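# Move steel plate from bench onto grinder magnetic chuck

## Task

Lift the steel plate from the bench and set it down lying flat on the grinder's magnetic chuck, entirely on the chuck with no edge sticking out past it; the plate must not be dropped from any real height, or the attempt fails.

## Robot and tools

Robot: two six-joint arms, left_arm and right_arm, each ending in a two-finger parallel gripper, working over a table. Base positions in the scene frame: left_arm (-0.070, +0.378, 0) m, right_arm (+0.053, -0.503, 0) m, both almost unrotated. Scene frame: origin at table-top height halfway between the nominal bases, +z up, +x away from the robot across the table, left_arm on the +y side. Image left and right do not match arm names.

Frames: each arm reports its hand position (m), orientation (quat_wxyz), velocities and Hand target in its own base frame. Fixed cameras and the table use the scene frame. On the gripper, fingers point along +z and open and close along y; a block about 10 cm long sticks out toward gripper +x. end_effector_position is the spot between the pads when closed; fingertips extend about 19 mm past it closed, 6 mm fully open.

Row format, shared by execute_actions and move: 18 numbers, each in [-1, 1], always for both arms. Order: left dx, dy, dz, rx, ry, rz, left gripper position, force_limit, speed, then the same nine for the right arm. The six pose numbers are offsets, not poses: relative to that arm's Hand target when the action or move begins, along that Hand target's own axes. 1.0 equals 0.6 m for dx, dy, dz and 180 degrees for rx, ry, rz, which together make one rotation vector. All zeros keeps an arm at its Hand target. Gripper numbers are absolute settings: position +1 is fully open (85 mm), about -0.8 is pads touching, -1 closes until blocked. force_limit -1 to +1 sets how hard the motor squeezes. speed -1 is about 20 mm/s, 0 about 85, +1 about 150. Both start at +1. Always resend the gripper numbers you want, since 0 is a real command.

execute_actions: "actions" is a list of actions. Each action holds 1 to 15 rows, one row per 1/30 s step; a shorter action repeats its final row to fill 15 steps. Each row counts from the pose at that action's start, not from the previous row. Each action lasts 0.5 s. "cameras": names to show, ["all"], or [] for none; if omitted, images come only when actions is empty. An empty actions list is a pure look at state and images.

move: "target" is one row or a list of up to 15 rows; every row is an offset from the same starting Hand targets, not from the row before. Paths are straight lines and take no notice of obstacles or the other arm, capped at 10 s. "speed": m/s, 0.002 to 3.6, default 0.25 (turning limited to twice that in rad/s), one value or one per target. "blend": metres of corner rounding, one or per target; 0 means stop at each. "stop_force": newtons, 3 to 120, one value for both arms; an arm's path ends when it feels that much push against its direction of travel. Do not rely on it while the gripper rotates, and omit it when backing off something you press on. "zero" (only with stop_force): true re-zeros force first; false counts from the last zero. "blocking": false returns after about 0.5 s while the move continues; not allowed with stop_force. The result adds a "move:" line with the ending (done, off_target, moving, held, fault) and limits (paced = pose clipped, held = steps withheld). Route paths around, not close past, an arm's own base.

wait: "seconds" 0 to 10, arms hold their last command. stop: brakes a running move; fingers keep moving. zoom_image: "camera" plus "region" [x0, y0, x1, y1] in pixels, at most 504 by 504, from the newest image of that camera. zero_wrist_force: "arm" is left_arm or right_arm. finished_scene: "scene" is this scene's number; ends it for good.

Results: Hand target is the last commanded pose after clipping; next offsets count from it. The gripper often stops a little short; the next command asks for it again, or send the gap as an offset. Orientation commands are clipped to 32 degrees from the measured one each step. object_status: 0 moving, 1 blocked while opening, 2 blocked while closing (a grip), 3 reached the requested opening or pads met. position_measured is in counts: 3 fully open, 78 about 60 mm, 130 about 40 mm, 180 about 20 mm, 230 pads together. Wrist force and torque are in the end effector's axes, with a third line showing the peak since last shown. Joint torques include the arm's own weight. MOTOR HOT appears at 70 °C; at 85 °C the arm is braked for 30 s or more.

Cameras (all 672x504): cam_head_left, cam_head_right, cam_high, cam_low, cam_left_wrist, cam_right_wrist. Fixed ones are calibrated in the scene frame, wrist ones in their arm's base frame, to within a few mm.

Avoid: outside force near 150 N (plus or minus 25) on any arm part, or contact torque at limits (135 N m for shoulder and elbow joints, 25.2 N m for each wrist joint); either stops the arm for 10 s. Commanding past a firm contact, since the arms are stiff. Any contact between the two arms, including gripping the other arm's fingers. Squeezing hard while the plate still sits on the bench, swinging the loaded plate fast, or holding a load stretched out for long. Releasing the plate above the chuck or letting anything drop off the table: lower the plate until it rests flat and fully on the chuck, then open.

Each tool is called after "Request:" as name(argument=value, ...), one argument or row to a line, values as JSON.

## Session

Request:
execute_actions(
  actions=[],
)

Scene clock: 0.00 s.
left_arm: end_effector_position=(+0.4893, -0.1167, +0.3599) position_measured=3 object_status=3 end_effector_quat_wxyz=(-0.427, +0.605, +0.667, +0.080) | right_arm: end_effector_position=(+0.2042, +0.2470, +0.1953) position_measured=3 object_status=3 end_effector_quat_wxyz=(+0.182, +0.759, -0.128, +0.612)
Joint positions: left_arm=[-0.626 -1.064 0.904 -0.534 -1.34 0.739] | right_arm=[5.156 -1.586 -2.24 -2.223 0.913 -0.267]
Joint velocities: within noise
Joint torques (N m): no reading
Wrist force (N): no reading
Wrist torque (N m): no reading
Wrist force, peak (N): no reading
Hand target: left_arm +0.4893, -0.1167, +0.3599; -0.427, +0.605, +0.667, +0.080 | right_arm +0.2042, +0.2470, +0.1953; +0.182, +0.759, -0.128, +0.612
Tool commands: left_gripper/position=+1.0 left_gripper/force_limit=+1.0 left_gripper/speed=+1.0 right_gripper/position=+1.0 right_gripper/force_limit=+1.0 right_gripper/speed=+1.0

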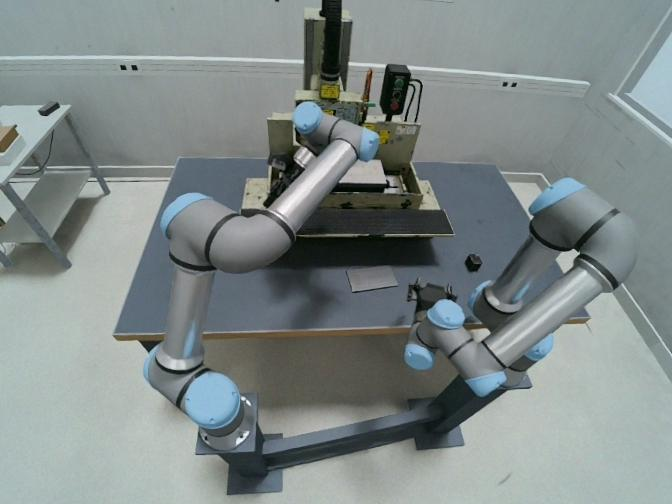

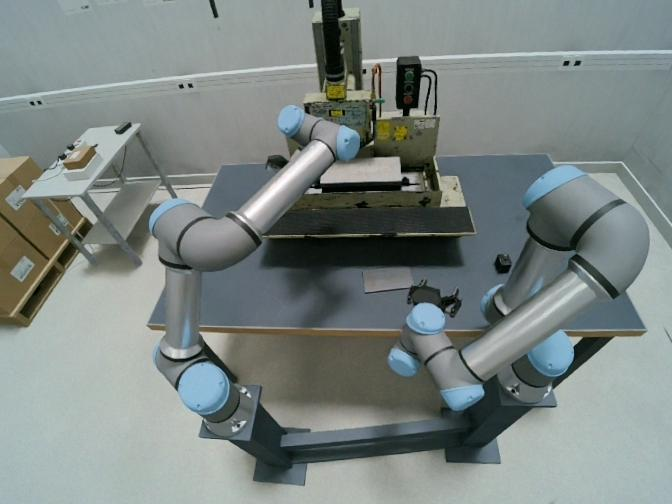

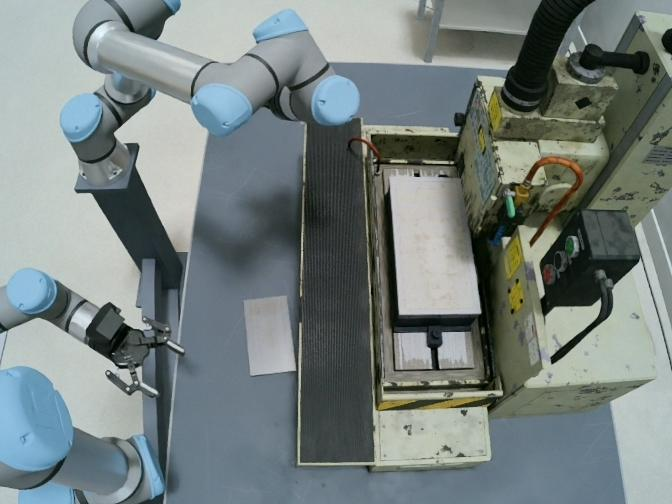

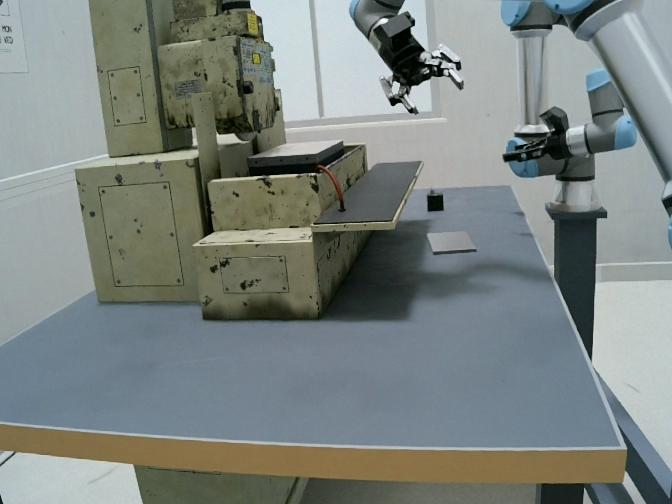

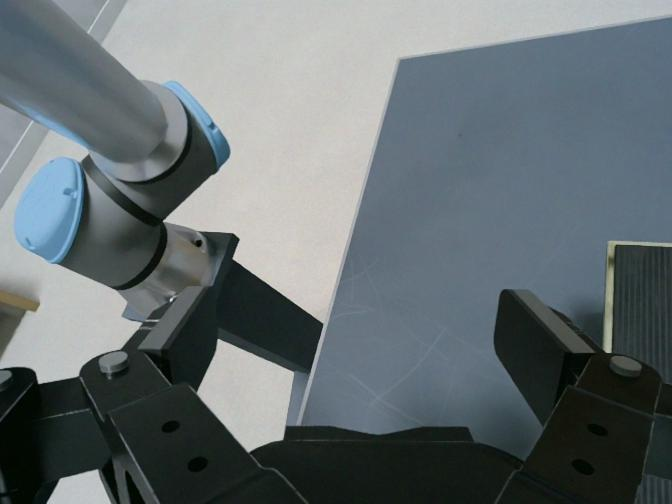

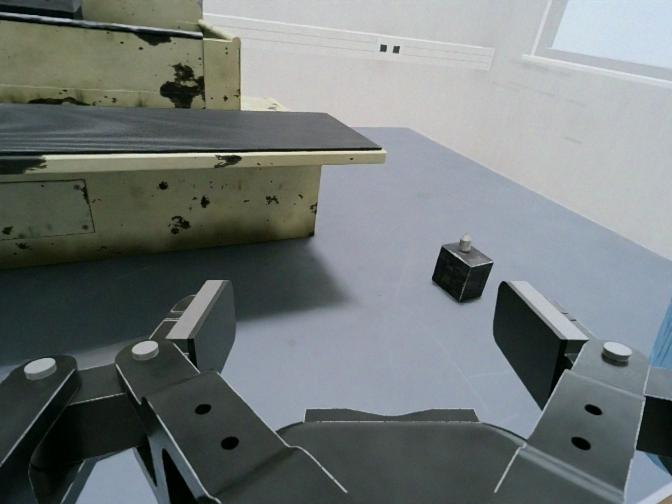

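Request:
zoom_image(
  camera="cam_low",
  region=[180, 120, 500, 330],
)

Request:
zoom_image(
  camera="cam_high",
  region=[160, 110, 520, 480],
)

Request:
zoom_image(
  camera="cam_head_right",
  region=[240, 60, 520, 340],
)

Scaled by 1.575 from the camera's 672x504 image, which has a finer 960x720 frame.

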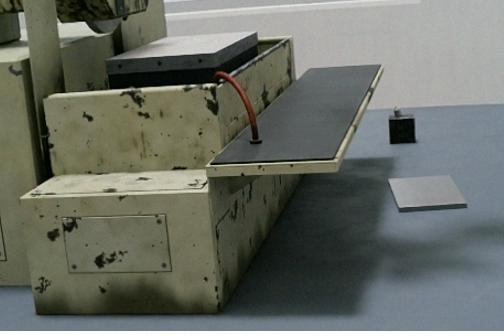

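Scaled by 1.362 from the camera's 672x504 image, which has a finer 960x720 frame.

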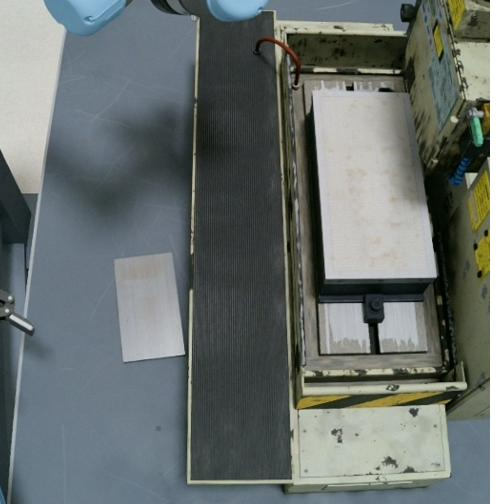

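Scaled by 1.800 from the camera's 672x504 image, which has a finer 960x720 frame.

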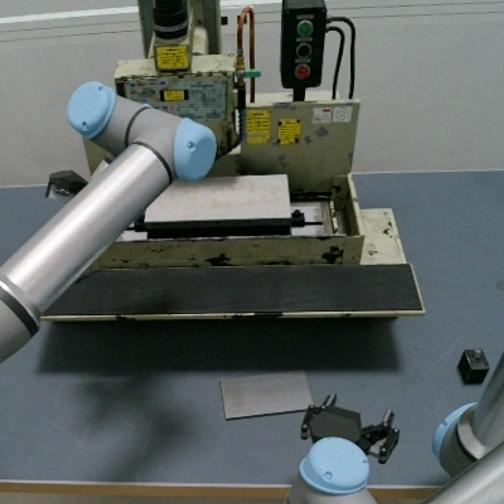

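Request:
move(
  target=[0,0,0,0,0,0,1,1,1,-0.0917,-0.327,0.1627,0.1413,-0.1789,-0.032,-1,-1,0],
  cameras=["cam_high","cam_low","cam_right_wrist","cam_head_right"],
)

Scene clock: 41.47 s.
left_arm: end_effector_position=(+0.4893, -0.1167, +0.3599) position_measured=3 object_status=3 end_effector_quat_wxyz=(-0.427, +0.605, +0.667, +0.080) | right_arm: end_effector_position=(+0.3602, +0.3798, +0.1001) position_measured=232 object_status=3 end_effector_quat_wxyz=(+0.001, +0.924, +0.000, +0.383) end_effector_velocity=(+0.000, +0.001, +0.001) end_effector_angular_velocity=(+0.001, -0.001, +0.005)
Joint positions: left_arm=[-0.626 -1.064 0.904 -0.534 -1.34 0.739] | right_arm=[4.597 -1.718 -2.346 -0.535 0.791 -1.734]
Joint velocities: left_arm=[within noise] | right_arm=[0.001 0 0 0.007 0 -0.007]
Joint torques (N m): left_arm=[1.86 -48.95 -25.7 -0.35 0.46 -0.09] | right_arm=[-3.05 16.54 17.06 5.29 -0.75 -2.43]
Wrist force (N): left_arm=[-0.1 0.1 0.1] | right_arm=[-0.5 0.1 0.7]
Wrist torque (N m): left_arm=[0.02 0.03 0.00] | right_arm=[-0.03 0.27 -0.13]
Wrist force, peak (N): left_arm=[0.2 0.4 0.5] | right_arm=[0.8 -0.7 2.1]
Hand target: left_arm +0.4893, -0.1167, +0.3599; -0.427, +0.605, +0.667, +0.080 | right_arm +0.3602, +0.3799, +0.1001; +0.001, +0.924, +0.001, +0.383
Off the commanded pose: left_arm 0.000 m, 0 deg | right_arm 0.000 m, 0 deg.
move: done
camera_calibration:
cam_right_wrist: T_world_to_cam=[[0.00316065, -0.99989, 0.0144655, 0.38703], [-0.901715, -0.0091035, -0.432235, 0.395268], [0.432319, -0.0116776, -0.901645, 0.0681455], [0, 0, 0, 1]] pos_world=[0.325735, 0.391381, 0.226693]
Images, in order (width x height): cam_head_right 672x504, cam_high 672x504, cam_low 672x504, cam_right_wrist 672x504.

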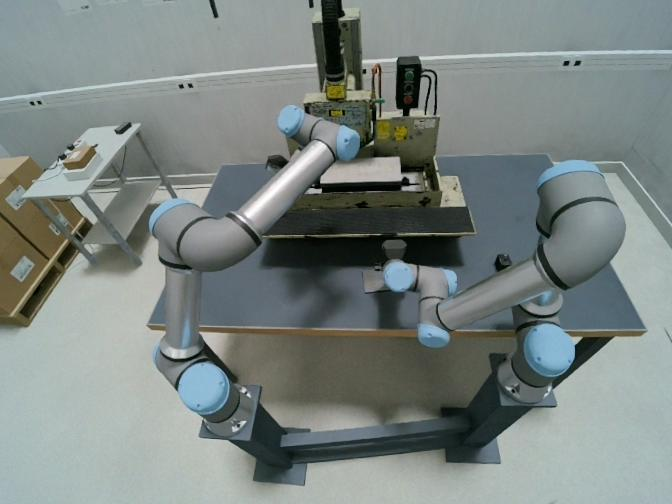

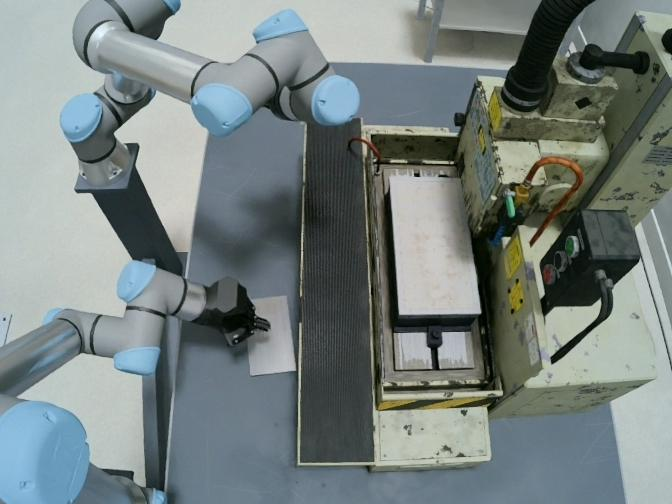

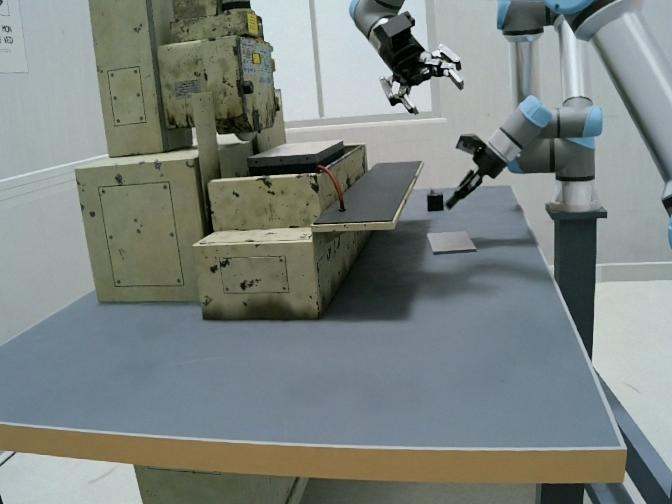

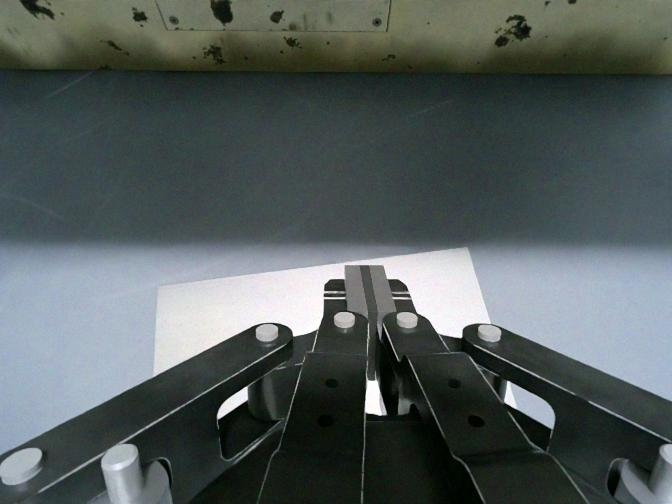

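Request:
move(
  target=[0,0,0,0,0,0,1,1,1,-0.118,0,0.118,0,0,0,-1,-1,0],
  speed=0.04,
  stop_force=12,
)

Scene clock: 48.80 s.
left_arm: end_effector_position=(+0.4893, -0.1167, +0.3599) position_measured=3 object_status=3 end_effector_quat_wxyz=(-0.427, +0.605, +0.667, +0.080) | right_arm: end_effector_position=(+0.3602, +0.3797, +0.0264) position_measured=232 object_status=3 end_effector_quat_wxyz=(+0.001, +0.924, +0.001, +0.383)
Joint positions: left_arm=[-0.626 -1.064 0.904 -0.534 -1.34 0.739] | right_arm=[4.596 -1.934 -2.391 -0.274 0.792 -1.735]
Joint torques (N m): left_arm=[0.72 -48.22 -24.96 -0.35 0.41 -0.25] | right_arm=[5.25 16.96 19.54 4.78 -3.13 1.66]
Wrist force (N): left_arm=[0.1 0.3 0.0] | right_arm=[8.0 3.4 -7.8]
Wrist torque (N m): left_arm=[0.04 -0.01 0.00] | right_arm=[-0.13 -0.37 -0.08]
Wrist force, peak (N): left_arm=[0.1 0.1 0.8] | right_arm=[45.9 24.0 -89.0]
Hand target: left_arm +0.4893, -0.1167, +0.3599; -0.427, +0.605, +0.667, +0.080 | right_arm +0.3602, +0.3797, +0.0264; +0.001, +0.924, +0.001, +0.383 (not the last commanded pose)
Off the commanded pose: left_arm 0.000 m, 0 deg | right_arm 0.026 m, 0 deg.
move: contact (right_arm)

Request:
move(
  target=[0,0,0,0,0,0,1,1,1,-0.118,0,-0.118,0,0,0,-1,-1,0],
  speed=0.06,
  cameras=["cam_high","cam_right_wrist"],
)

Scene clock: 53.40 s.
left_arm: end_effector_position=(+0.4893, -0.1167, +0.3599) position_measured=3 object_status=3 end_effector_quat_wxyz=(-0.427, +0.605, +0.667, +0.080) | right_arm: end_effector_position=(+0.2601, +0.3797, +0.0263) position_measured=232 object_status=3 end_effector_quat_wxyz=(+0.001, +0.924, +0.001, +0.383)
Joint positions: left_arm=[-0.626 -1.064 0.904 -0.534 -1.34 0.739] | right_arm=[4.86 -1.8 -2.466 -0.594 0.796 -1.364]
Joint torques (N m): left_arm=[-0.34 -47.2 -24.68 -0.56 0.22 0.26] | right_arm=[0.96 15.18 20.63 3.3 -4.4 -0.85]
Wrist force (N): left_arm=[0.1 0.2 0.1] | right_arm=[2.7 -0.1 0.1]
Wrist torque (N m): left_arm=[0.03 -0.02 0.00] | right_arm=[-0.07 -0.22 0.00]
Wrist force, peak (N): left_arm=[0.2 0.5 0.2] | right_arm=[12.7 -0.3 -3.0]
Hand target: left_arm +0.4893, -0.1167, +0.3599; -0.427, +0.605, +0.667, +0.080 | right_arm +0.2601, +0.3797, +0.0263; +0.001, +0.924, +0.001, +0.383
Off the commanded pose: left_arm 0.000 m, 0 deg | right_arm 0.000 m, 0 deg.
move: done
camera_calibration:
cam_right_wrist: T_world_to_cam=[[0.00330627, -0.999887, 0.0146399, 0.388154], [-0.901908, -0.00930493, -0.431829, 0.273166], [0.431916, -0.0117761, -0.901837, 0.0450342], [0, 0, 0, 1]] pos_world=[0.225636, 0.391182, 0.152892]
Images, in order (width x height): cam_high 672x504, cam_right_wrist 672x504.

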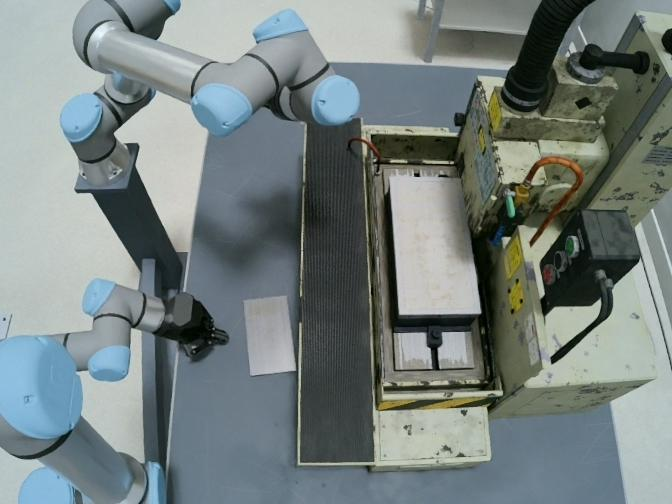

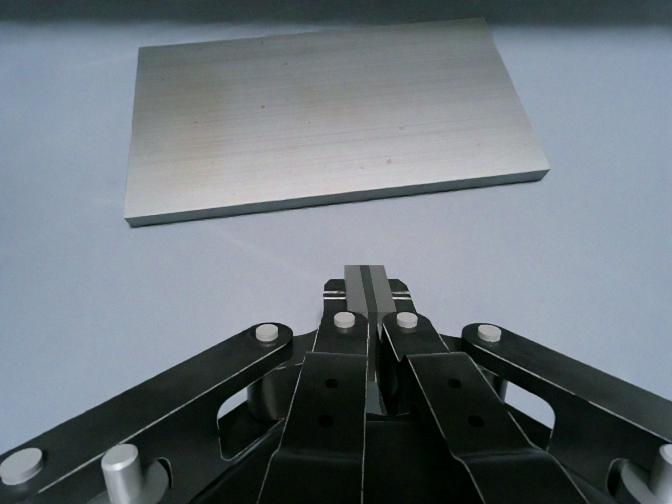

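Request:
move(
  target=[
    [0,0,0,0,0,0,1,1,1,0.035,0,-0.035,0,0,0,-1,-1,0],
    [0,0,0,0,0,0,1,1,1,0.16,0,0.09,0,0,0,-1,-1,0],
    [0,0,0,0,0,0,1,1,1,0.135,0,0.115,0,0,0,-1,-1,0],
  ],
  speed=[0.1,0.2,0.1],
)

Request:
move(
  target=[0,0,0,0,0,0,1,1,1,-0.05,0,0.05,0,0,0,-1,-1,0],
  speed=0.008,
  stop_force=45,
)

Request:
move(
  target=[0,0,0,0,0,0,1,1,1,-0.06,0,-0.06,0,0,0,-1,-1,0],
  speed=0.05,
  cameras=["cam_high","cam_right_wrist"],
)

Scene clock: 68.13 s.
left_arm: end_effector_position=(+0.4893, -0.1167, +0.3599) position_measured=3 object_status=3 end_effector_quat_wxyz=(-0.427, +0.605, +0.667, +0.080) | right_arm: end_effector_position=(+0.3661, +0.3797, +0.0349) position_measured=232 object_status=3 end_effector_quat_wxyz=(+0.001, +0.924, +0.001, +0.383)
Joint positions: left_arm=[-0.626 -1.064 0.904 -0.534 -1.34 0.739] | right_arm=[4.582 -1.915 -2.381 -0.288 0.793 -1.755]
Joint torques (N m): left_arm=[-0.96 -48.52 -22.81 -0.3 0.23 0.33] | right_arm=[-7.39 20.67 20.6 4.86 -3.9 -1.92]
Wrist force (N): left_arm=[0.0 0.4 0.3] | right_arm=[2.9 0.0 0.4]
Wrist torque (N m): left_arm=[0.06 0.00 -0.01] | right_arm=[-0.04 -0.24 0.01]
Wrist force, peak (N): left_arm=[-0.2 0.5 0.5] | right_arm=[5.3 0.2 2.0]
Hand target: left_arm +0.4893, -0.1167, +0.3599; -0.427, +0.605, +0.667, +0.080 | right_arm +0.3662, +0.3798, +0.0349; +0.001, +0.924, +0.001, +0.383
Off the commanded pose: left_arm 0.000 m, 0 deg | right_arm 0.000 m, 0 deg.
move: done

Scene clock: 70.03 s.
left_arm: end_effector_position=(+0.4893, -0.1167, +0.3599) position_measured=3 object_status=3 end_effector_quat_wxyz=(-0.427, +0.605, +0.667, +0.080) | right_arm: end_effector_position=(+0.3662, +0.3798, +0.0259) position_measured=232 object_status=3 end_effector_quat_wxyz=(+0.001, +0.924, +0.000, +0.383)
Joint positions: left_arm=[-0.626 -1.064 0.904 -0.534 -1.34 0.739] | right_arm=[4.582 -1.944 -2.384 -0.256 0.793 -1.755]
Joint torques (N m): left_arm=[-1.26 -48.54 -24.64 -0.49 0.31 0.01] | right_arm=[-7 24.23 11.11 -2.15 7.83 1.62]
Wrist force (N): left_arm=[0.2 0.2 0.2] | right_arm=[30.5 -2.6 -15.6]
Wrist torque (N m): left_arm=[0.04 -0.02 -0.01] | right_arm=[-0.06 -0.68 0.02]
Wrist force, peak (N): left_arm=[0.5 0.3 0.2] | right_arm=[31.1 14.3 -57.0]
Hand target: left_arm +0.4893, -0.1167, +0.3599; -0.427, +0.605, +0.667, +0.080 | right_arm +0.3662, +0.3798, +0.0259; +0.001, +0.924, +0.000, +0.383 (not the last commanded pose)
Off the commanded pose: left_arm 0.000 m, 0 deg | right_arm 0.033 m, 0 deg.
move: contact (right_arm)

Scene clock: 71.40 s.
left_arm: end_effector_position=(+0.4893, -0.1167, +0.3599) position_measured=3 object_status=3 end_effector_quat_wxyz=(-0.427, +0.605, +0.667, +0.080) | right_arm: end_effector_position=(+0.3152, +0.3798, +0.0259) position_measured=232 object_status=3 end_effector_quat_wxyz=(+0.001, +0.924, +0.001, +0.383)
Joint positions: left_arm=[-0.626 -1.064 0.904 -0.534 -1.34 0.739] | right_arm=[4.712 -1.873 -2.436 -0.404 0.785 -1.572]
Joint torques (N m): left_arm=[-1.81 -48.59 -23.4 -0.63 0.03 0] | right_arm=[-11.21 0.57 14.73 2.86 4.31 -2.59]
Wrist force (N): left_arm=[0.1 0.2 0.2] | right_arm=[25.8 12.6 -47.7]
Wrist torque (N m): left_arm=[0.03 -0.01 -0.01] | right_arm=[-0.29 -0.88 -0.09]
Wrist force, peak (N): left_arm=[0.1 0.5 0.4] | right_arm=[25.8 12.6 -47.7]
Hand target: left_arm +0.4893, -0.1167, +0.3599; -0.427, +0.605, +0.667, +0.080 | right_arm +0.3153, +0.3798, +0.0259; +0.001, +0.924, +0.000, +0.383
Off the commanded pose: left_arm 0.000 m, 0 deg | right_arm 0.000 m, 0 deg.
move: done
camera_calibration:
cam_right_wrist: T_world_to_cam=[[0.00346935, -0.999892, 0.0142793, 0.388088], [-0.901713, -0.00930136, -0.432235, 0.322695], [0.432321, -0.0113762, -0.901648, 0.0205787], [0, 0, 0, 1]] pos_world=[0.280735, 0.391282, 0.152493]
Images, in order (width x height): cam_high 672x504, cam_right_wrist 672x504.

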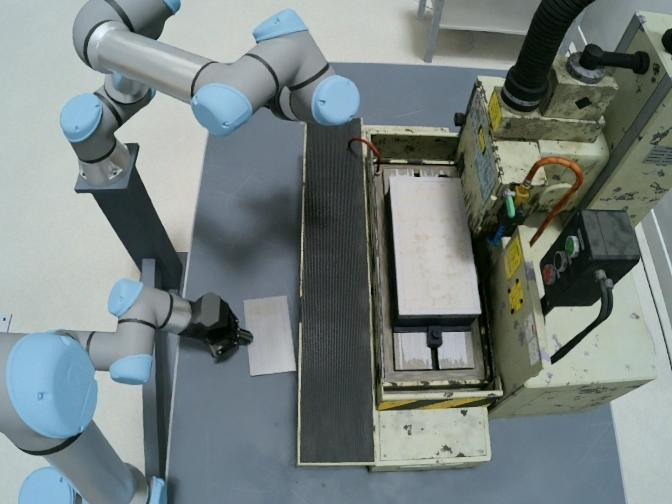

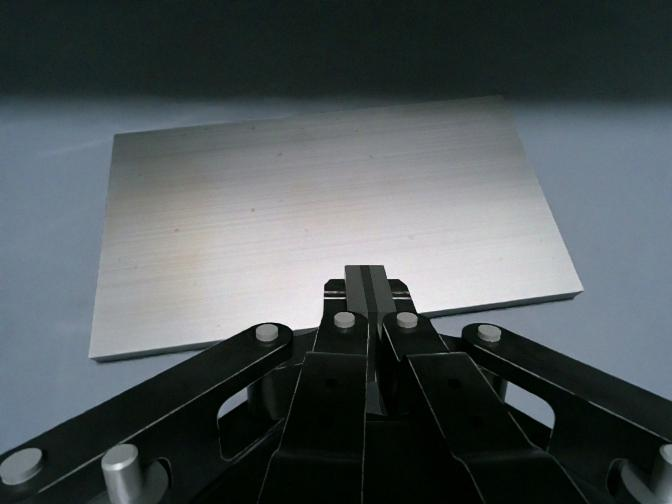

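Request:
move(
  target=[
    [0,0,0,0,0,0,1,1,1,0.0165,0,-0.0165,0,0,0,-1,-1,0],
    [0,0,0,0,0,0,1,1,1,0.0165,0,-0.0165,0,0,0,1,-1,0],
    [0,0,0,0,0,0,1,1,1,0.170,0,0.137,0,0,0,1,-1,0],
  ],
  speed=0.12,
  cameras=["cam_high","cam_right_wrist","cam_low","cam_head_right"],
)

Scene clock: 90.27 s.
left_arm: end_effector_position=(+0.4893, -0.1167, +0.3599) position_measured=3 object_status=3 end_effector_quat_wxyz=(-0.427, +0.605, +0.667, +0.080) | right_arm: end_effector_position=(+0.4455, +0.3799, +0.0399) position_measured=3 object_status=3 end_effector_quat_wxyz=(+0.001, +0.924, +0.000, +0.383)
Joint positions: left_arm=[-0.626 -1.064 0.904 -0.534 -1.34 0.739] | right_arm=[4.398 -2.01 -2.263 -0.14 0.832 -2.002]
Joint torques (N m): left_arm=[-1.39 -48.29 -24.75 -0.39 0.23 0.2] | right_arm=[-1.55 35.45 13.96 3.23 -4.39 -0.56]
Wrist force (N): left_arm=[-0.1 0.4 0.5] | right_arm=[1.3 -1.1 0.3]
Wrist torque (N m): left_arm=[0.07 0.03 0.00] | right_arm=[-0.18 0.06 -0.16]
Wrist force, peak (N): left_arm=[0.0 0.2 0.8] | right_arm=[25.8 15.8 -51.1]
Hand target: left_arm +0.4893, -0.1167, +0.3599; -0.427, +0.605, +0.667, +0.080 | right_arm +0.4455, +0.3799, +0.0400; +0.001, +0.924, +0.000, +0.383
Off the commanded pose: left_arm 0.000 m, 0 deg | right_arm 0.000 m, 0 deg.
move: done
camera_calibration:
cam_right_wrist: T_world_to_cam=[[0.00329035, -0.999894, 0.0141933, 0.387525], [-0.901772, -0.00910129, -0.432117, 0.446076], [0.432201, -0.0113773, -0.901706, -0.0230271], [0, 0, 0, 1]] pos_world=[0.410935, 0.391281, 0.166493]
Images, in order (width x height): cam_head_right 672x504, cam_high 672x504, cam_low 672x504, cam_right_wrist 672x504.

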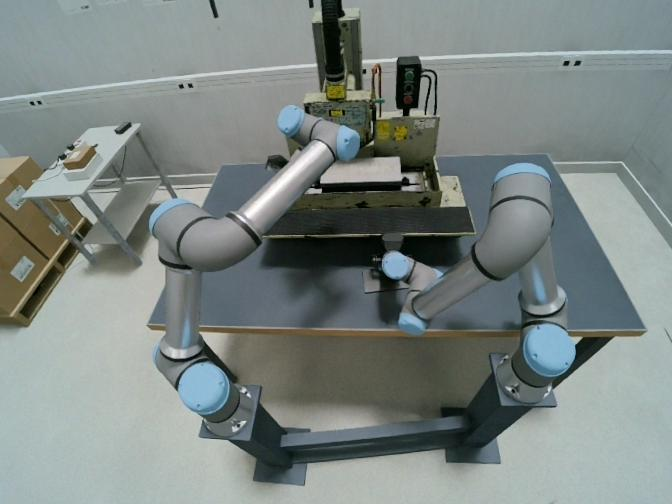

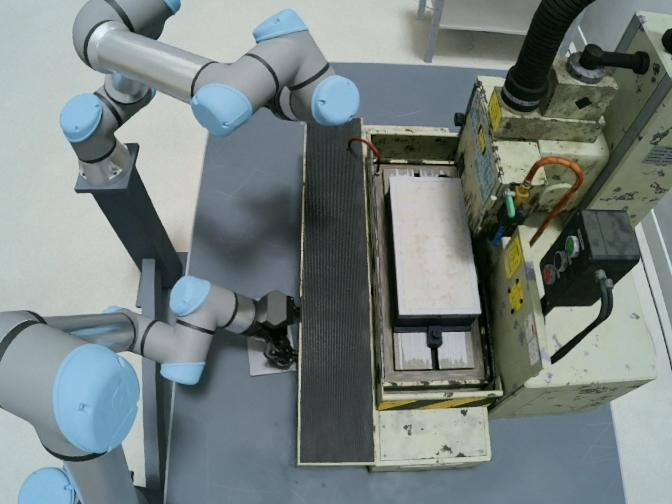

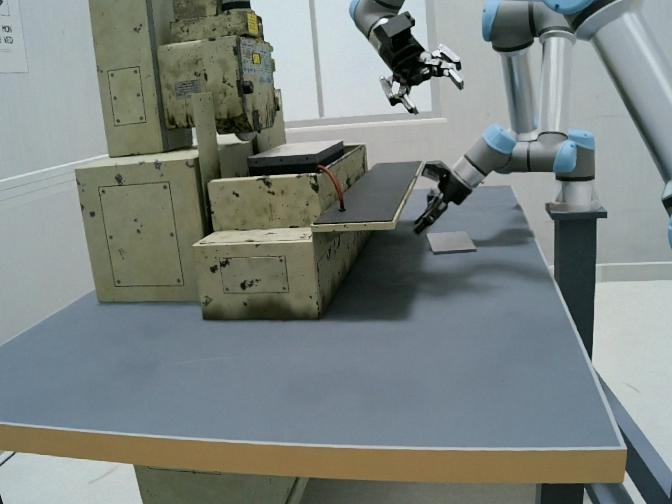

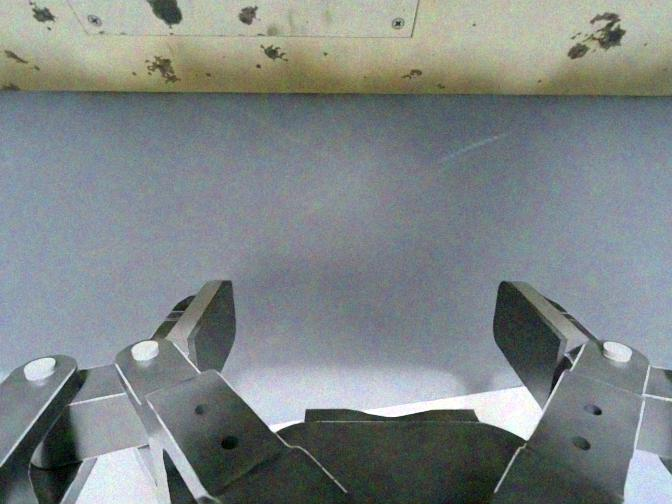

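Request:
move(
  target=[0,0,0,0,0,0,1,1,1,-0.047,0,0.047,0,0,0,1,-1,0],
  speed=0.015,
  stop_force=8,
)

Scene clock: 95.60 s.
left_arm: end_effector_position=(+0.4893, -0.1167, +0.3599) position_measured=3 object_status=3 end_effector_quat_wxyz=(-0.427, +0.605, +0.667, +0.080) | right_arm: end_effector_position=(+0.4456, +0.3798, +0.0092) position_measured=3 object_status=3 end_effector_quat_wxyz=(+0.001, +0.924, +0.000, +0.383)
Joint positions: left_arm=[-0.626 -1.064 0.904 -0.534 -1.34 0.739] | right_arm=[4.398 -2.097 -2.266 -0.05 0.832 -2.003]
Joint torques (N m): left_arm=[-0.41 -47.66 -24.26 -0.58 0.17 0.24] | right_arm=[-4.6 35.08 7.27 4.74 2.02 -2.57]
Wrist force (N): left_arm=[0.0 0.5 0.0] | right_arm=[4.8 -1.7 -0.7]
Wrist torque (N m): left_arm=[0.08 0.01 0.00] | right_arm=[-0.09 -0.10 -0.05]
Wrist force, peak (N): left_arm=[0.0 0.6 0.5] | right_arm=[14.9 5.8 -29.9]
Hand target: left_arm +0.4893, -0.1167, +0.3599; -0.427, +0.605, +0.667, +0.080 | right_arm +0.4456, +0.3798, +0.0092; +0.001, +0.924, +0.000, +0.383 (not the last commanded pose)
Off the commanded pose: left_arm 0.000 m, 0 deg | right_arm 0.009 m, 0 deg.
move: contact (right_arm)

Request:
move(
  target=[
    [0,0,0,0,0,0,1,1,1,0.0018,0,-0.0018,0,0,0,1,-1,0],
    [0,0,0,0,0,0,1,1,1,-0.258,0,-0.262,0,0,0,1,-1,0],
  ],
  speed=[0.05,0.05],
  cameras=["cam_high","cam_right_wrist","cam_low","cam_head_right"],
)

Scene clock: 103.83 s.
left_arm: end_effector_position=(+0.4893, -0.1167, +0.3599) position_measured=3 object_status=3 end_effector_quat_wxyz=(-0.427, +0.605, +0.667, +0.080) | right_arm: end_effector_position=(+0.2249, +0.3797, +0.0107) position_measured=3 object_status=3 end_effector_quat_wxyz=(+0.001, +0.924, +0.000, +0.383)
Joint positions: left_arm=[-0.626 -1.064 0.904 -0.534 -1.34 0.739] | right_arm=[4.956 -1.816 -2.481 -0.652 0.814 -1.234]
Joint torques (N m): left_arm=[-2.14 -49.07 -24.88 -0.71 0.04 0.3] | right_arm=[-1.74 14.43 19.4 3.74 -4.12 -1.93]
Wrist force (N): left_arm=[0.0 0.3 0.2] | right_arm=[2.5 -0.7 -0.1]
Wrist torque (N m): left_arm=[0.05 0.00 -0.01] | right_arm=[-0.13 -0.02 0.04]
Wrist force, peak (N): left_arm=[0.1 0.4 0.6] | right_arm=[10.8 -1.3 0.7]
Hand target: left_arm +0.4893, -0.1167, +0.3599; -0.427, +0.605, +0.667, +0.080 | right_arm +0.2249, +0.3798, +0.0108; +0.001, +0.924, +0.000, +0.383
Off the commanded pose: left_arm 0.000 m, 0 deg | right_arm 0.000 m, 0 deg.
move: done
camera_calibration:
cam_right_wrist: T_world_to_cam=[[0.00334144, -0.999892, 0.0143256, 0.388537], [-0.901868, -0.00920195, -0.431914, 0.234556], [0.431999, -0.0114766, -0.901801, 0.0460749], [0, 0, 0, 1]] pos_world=[0.190336, 0.391182, 0.137292]
Images, in order (width x height): cam_head_right 672x504, cam_high 672x504, cam_low 672x504, cam_right_wrist 672x504.

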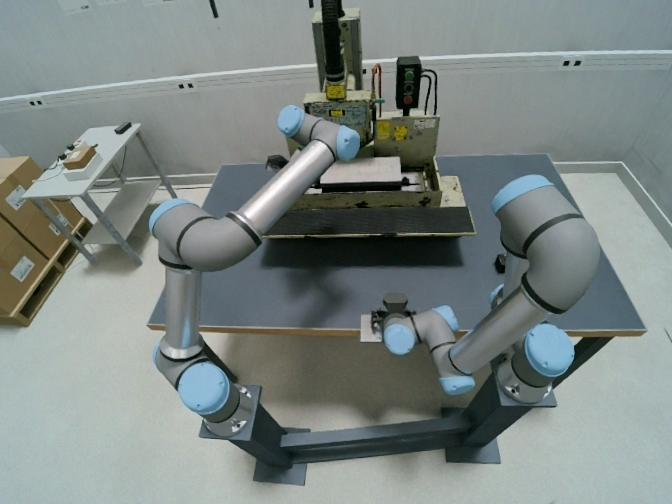

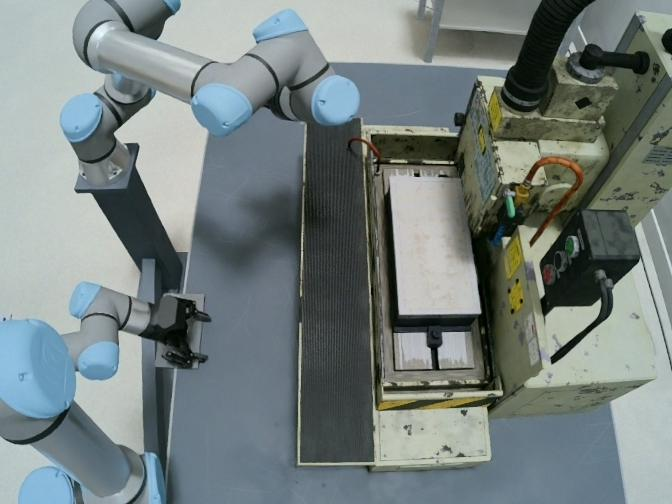

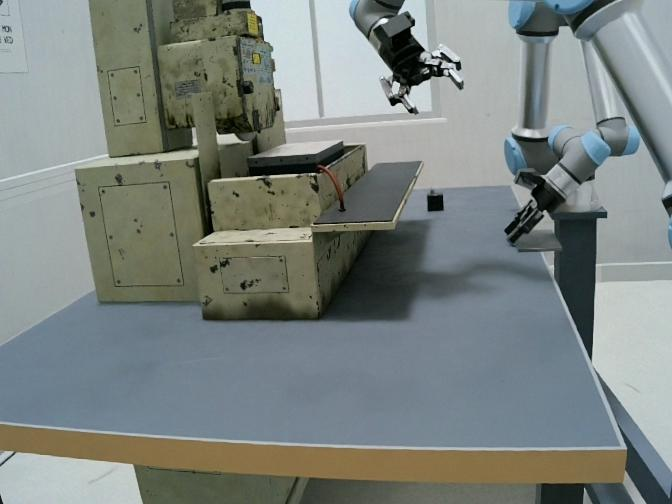

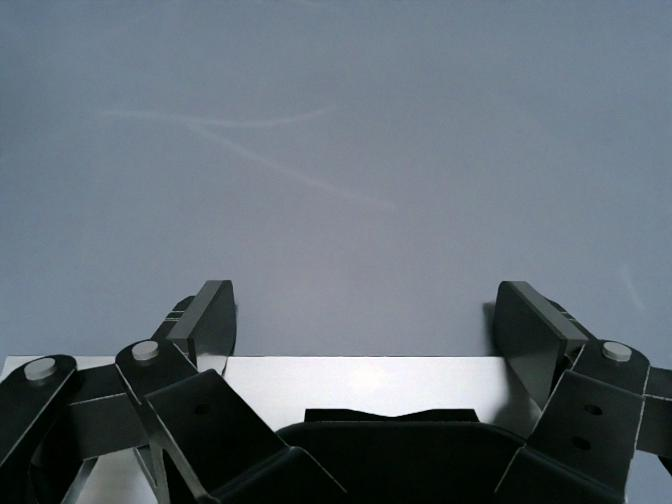

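Request:
zoom_image(
  camera="cam_high",
  region=[110, 230, 260, 400],
)

Request:
zoom_image(
  camera="cam_head_right",
  region=[330, 280, 470, 385],
)

Scaled by 2.965 from the camera's 672x504 image, which has a finer 960x720 frame.

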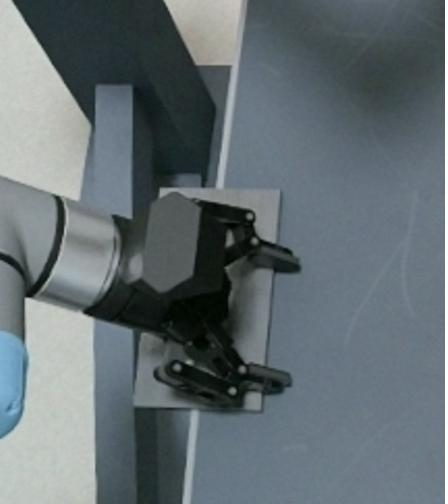

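Scaled by 3.600 from the camera's 672x504 image, which has a finer 960x720 frame.

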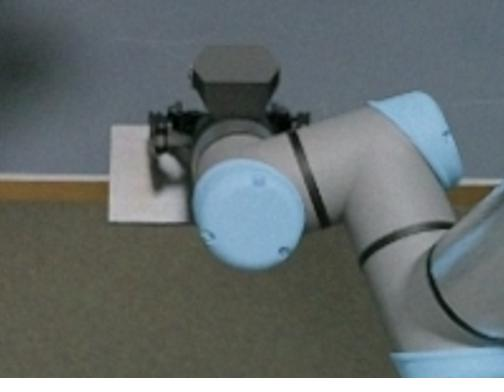

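Request:
move(
  target=[
    [0,0,0,0,0,0,1,1,1,0.118,0,-0.118,0,0,0,1,-1,0],
    [0,0,0,0,0,0,1,1,1,-0.112,0,-0.348,-0.1954,0.1954,-0.472,1,-1,0],
  ],
  speed=[0.1,0.3],
)

Request:
move(
  target=[0,0,0,0,0,0,1,1,1,0,-0.183,0,0,0,0,1,-1,0],
  speed=0.15,
  cameras=["cam_high","cam_right_wrist","cam_low","cam_head_right"],
)

Request:
zoom_image(
  camera="cam_low",
  region=[480, 180, 640, 300],
)

Scene clock: 123.80 s.
left_arm: end_effector_position=(+0.4893, -0.1167, +0.3599) position_measured=3 object_status=3 end_effector_quat_wxyz=(-0.427, +0.605, +0.667, +0.080) | right_arm: end_effector_position=(+0.0297, +0.3799, +0.1108) position_measured=3 object_status=3 end_effector_quat_wxyz=(+0.500, +0.499, +0.500, +0.500)
Joint positions: left_arm=[-0.626 -1.064 0.904 -0.534 -1.34 0.739] | right_arm=[5.558 -2.069 -2.051 -2.163 0.845 -1.572]
Joint torques (N m): left_arm=[-2.24 -48.84 -22.93 -0.74 -0.22 0.52] | right_arm=[1.37 37.78 2.39 -0.93 -2.76 0.52]
Wrist force (N): left_arm=[0.0 0.2 0.2] | right_arm=[0.8 -1.1 1.1]
Wrist torque (N m): left_arm=[0.03 0.01 -0.01] | right_arm=[0.00 0.08 0.20]
Wrist force, peak (N): left_arm=[-0.5 0.6 0.3] | right_arm=[2.3 -0.8 -0.8]
Hand target: left_arm +0.4893, -0.1167, +0.3599; -0.427, +0.605, +0.667, +0.080 | right_arm +0.0297, +0.3799, +0.1108; +0.500, +0.499, +0.501, +0.500
Off the commanded pose: left_arm 0.000 m, 0 deg | right_arm 0.000 m, 0 deg.
move: done

Scene clock: 125.00 s.
left_arm: end_effector_position=(+0.4893, -0.1167, +0.3599) position_measured=3 object_status=3 end_effector_quat_wxyz=(-0.427, +0.605, +0.667, +0.080) | right_arm: end_effector_position=(+0.0297, +0.3797, +0.0011) position_measured=3 object_status=3 end_effector_quat_wxyz=(+0.500, +0.499, +0.501, +0.500)
Joint positions: left_arm=[-0.626 -1.064 0.904 -0.534 -1.34 0.739] | right_arm=[5.558 -2.33 -2.046 -1.908 0.845 -1.572]
Joint torques (N m): left_arm=[-2.33 -49.18 -25.19 -0.87 -0.38 0.34] | right_arm=[10.32 30.72 -1.94 0.25 2.77 -2.44]
Wrist force (N): left_arm=[0.1 0.2 0.1] | right_arm=[0.4 -0.7 1.2]
Wrist torque (N m): left_arm=[0.04 -0.02 -0.01] | right_arm=[0.05 0.11 0.16]
Wrist force, peak (N): left_arm=[-0.2 0.0 0.6] | right_arm=[0.5 -3.1 1.3]
Hand target: left_arm +0.4893, -0.1167, +0.3599; -0.427, +0.605, +0.667, +0.080 | right_arm +0.0298, +0.3796, +0.0010; +0.500, +0.499, +0.501, +0.500
Off the commanded pose: left_arm 0.000 m, 0 deg | right_arm 0.000 m, 0 deg.
move: done
camera_calibration:
cam_right_wrist: T_world_to_cam=[[-0.00740477, 0.0132093, 0.999885, 0.00388408], [-0.332087, -0.943196, 0.0100011, 0.391651], [0.94322, -0.331975, 0.0113708, 0.227201], [0, 0, 0, 1]] pos_world=[-0.0842096, 0.444777, -0.010384]
Images, in order (width x height): cam_head_right 672x504, cam_high 672x504, cam_low 672x504, cam_right_wrist 672x504.

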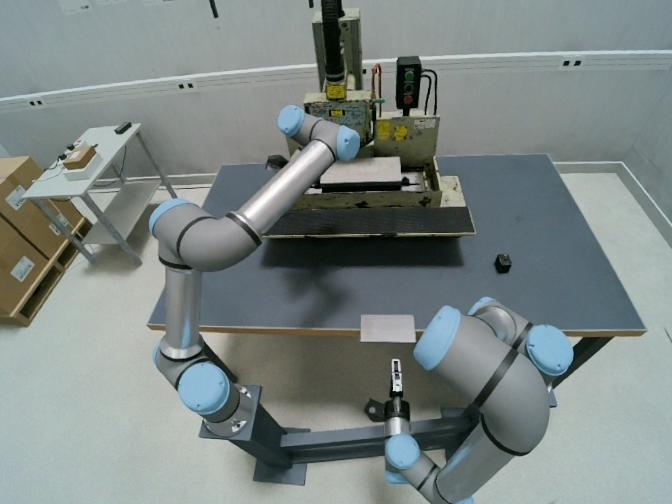

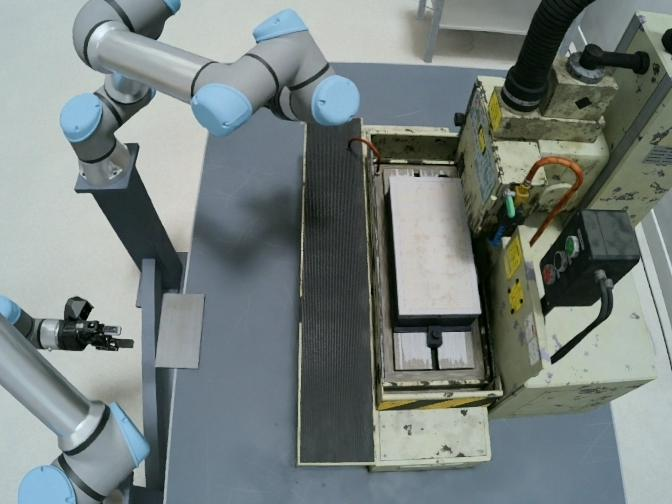

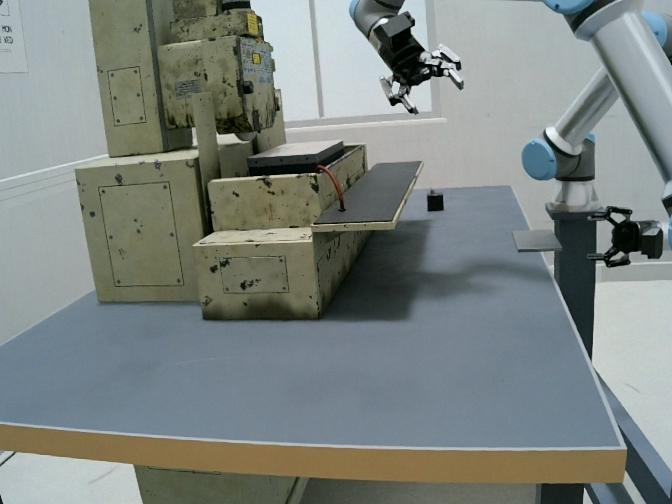

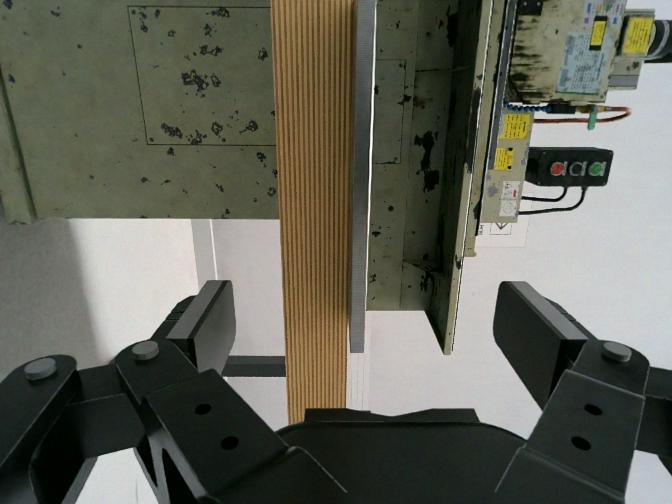

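Scaled by 3.150 from the camera's 672x504 image, which has a finer 960x720 frame.

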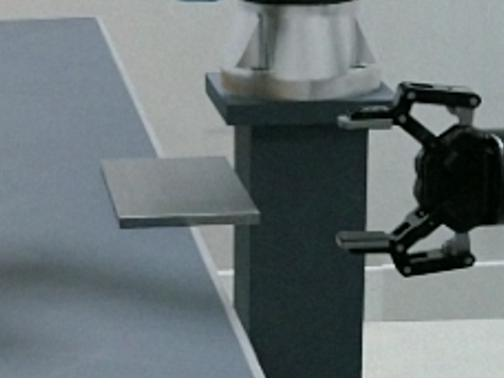

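Request:
move(
  target=[0,0,0,0,0,0,1,1,1,0.015,0.0067,0.1633,0,0,0,1,-1,0],
  speed=0.08,
  stop_force=12,
  cameras=["cam_low","cam_right_wrist","cam_head_right"],
)

Request:
zoom_image(
  camera="cam_low",
  region=[480, 180, 640, 300],
)

Scene clock: 136.10 s.
left_arm: end_effector_position=(+0.4893, -0.1167, +0.3599) position_measured=3 object_status=3 end_effector_quat_wxyz=(-0.427, +0.605, +0.667, +0.080) | right_arm: end_effector_position=(+0.1277, +0.3887, +0.0050) position_measured=3 object_status=3 end_effector_quat_wxyz=(+0.500, +0.499, +0.501, +0.500)
Joint positions: left_arm=[-0.626 -1.064 0.904 -0.534 -1.34 0.739] | right_arm=[5.365 -2.291 -2.145 -1.848 0.652 -1.572]
Joint torques (N m): left_arm=[-2.82 -49.99 -22.41 -0.84 -0.34 0.45] | right_arm=[-0.16 27.32 13.28 -2.75 0.67 0.09]
Wrist force (N): left_arm=[-0.3 0.3 0.1] | right_arm=[0.9 -1.3 0.8]
Wrist torque (N m): left_arm=[0.04 0.05 -0.01] | right_arm=[-0.05 0.01 0.18]
Wrist force, peak (N): left_arm=[-0.2 0.2 0.7] | right_arm=[0.6 -1.1 2.2]
Hand target: left_arm +0.4893, -0.1167, +0.3599; -0.427, +0.605, +0.667, +0.080 | right_arm +0.1277, +0.3887, +0.0050; +0.500, +0.499, +0.501, +0.500
Off the commanded pose: left_arm 0.000 m, 0 deg | right_arm 0.000 m, 0 deg.
move: done
camera_calibration:
cam_right_wrist: T_world_to_cam=[[-0.00743864, 0.0131152, 0.999886, 0.000634178], [-0.332087, -0.943197, 0.00990109, 0.432645], [0.94322, -0.331975, 0.0113715, 0.137709], [0, 0, 0, 1]] pos_world=[0.0137904, 0.453777, -0.00648372]
Images, in order (width x height): cam_head_right 672x504, cam_low 672x504, cam_right_wrist 672x504.

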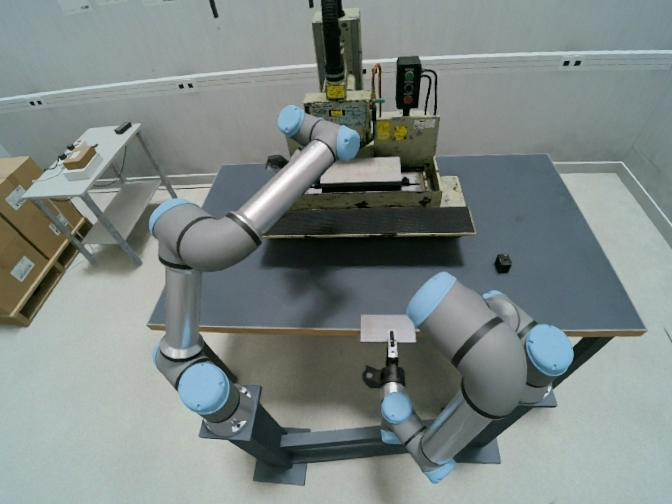

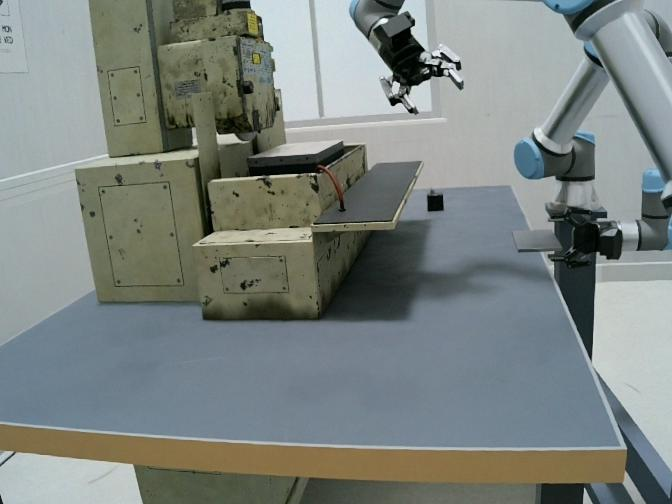

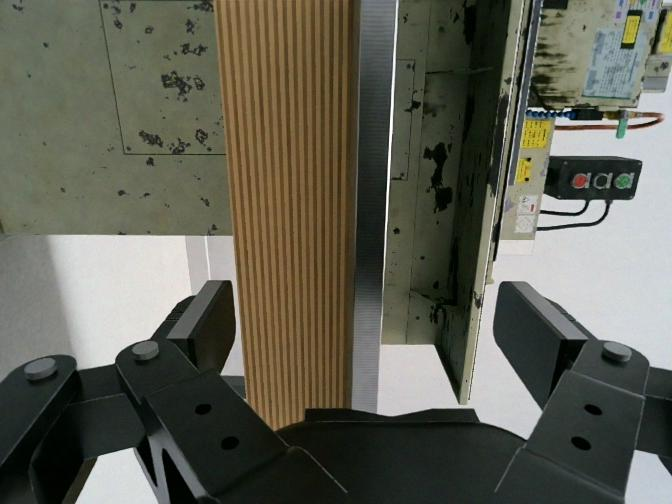

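Scaled by 3.150 from the camera's 672x504 image, which has a finer 960x720 frame.

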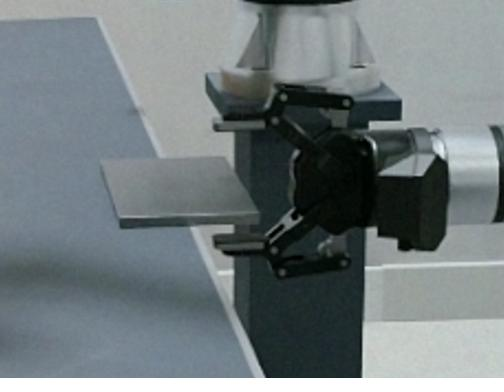

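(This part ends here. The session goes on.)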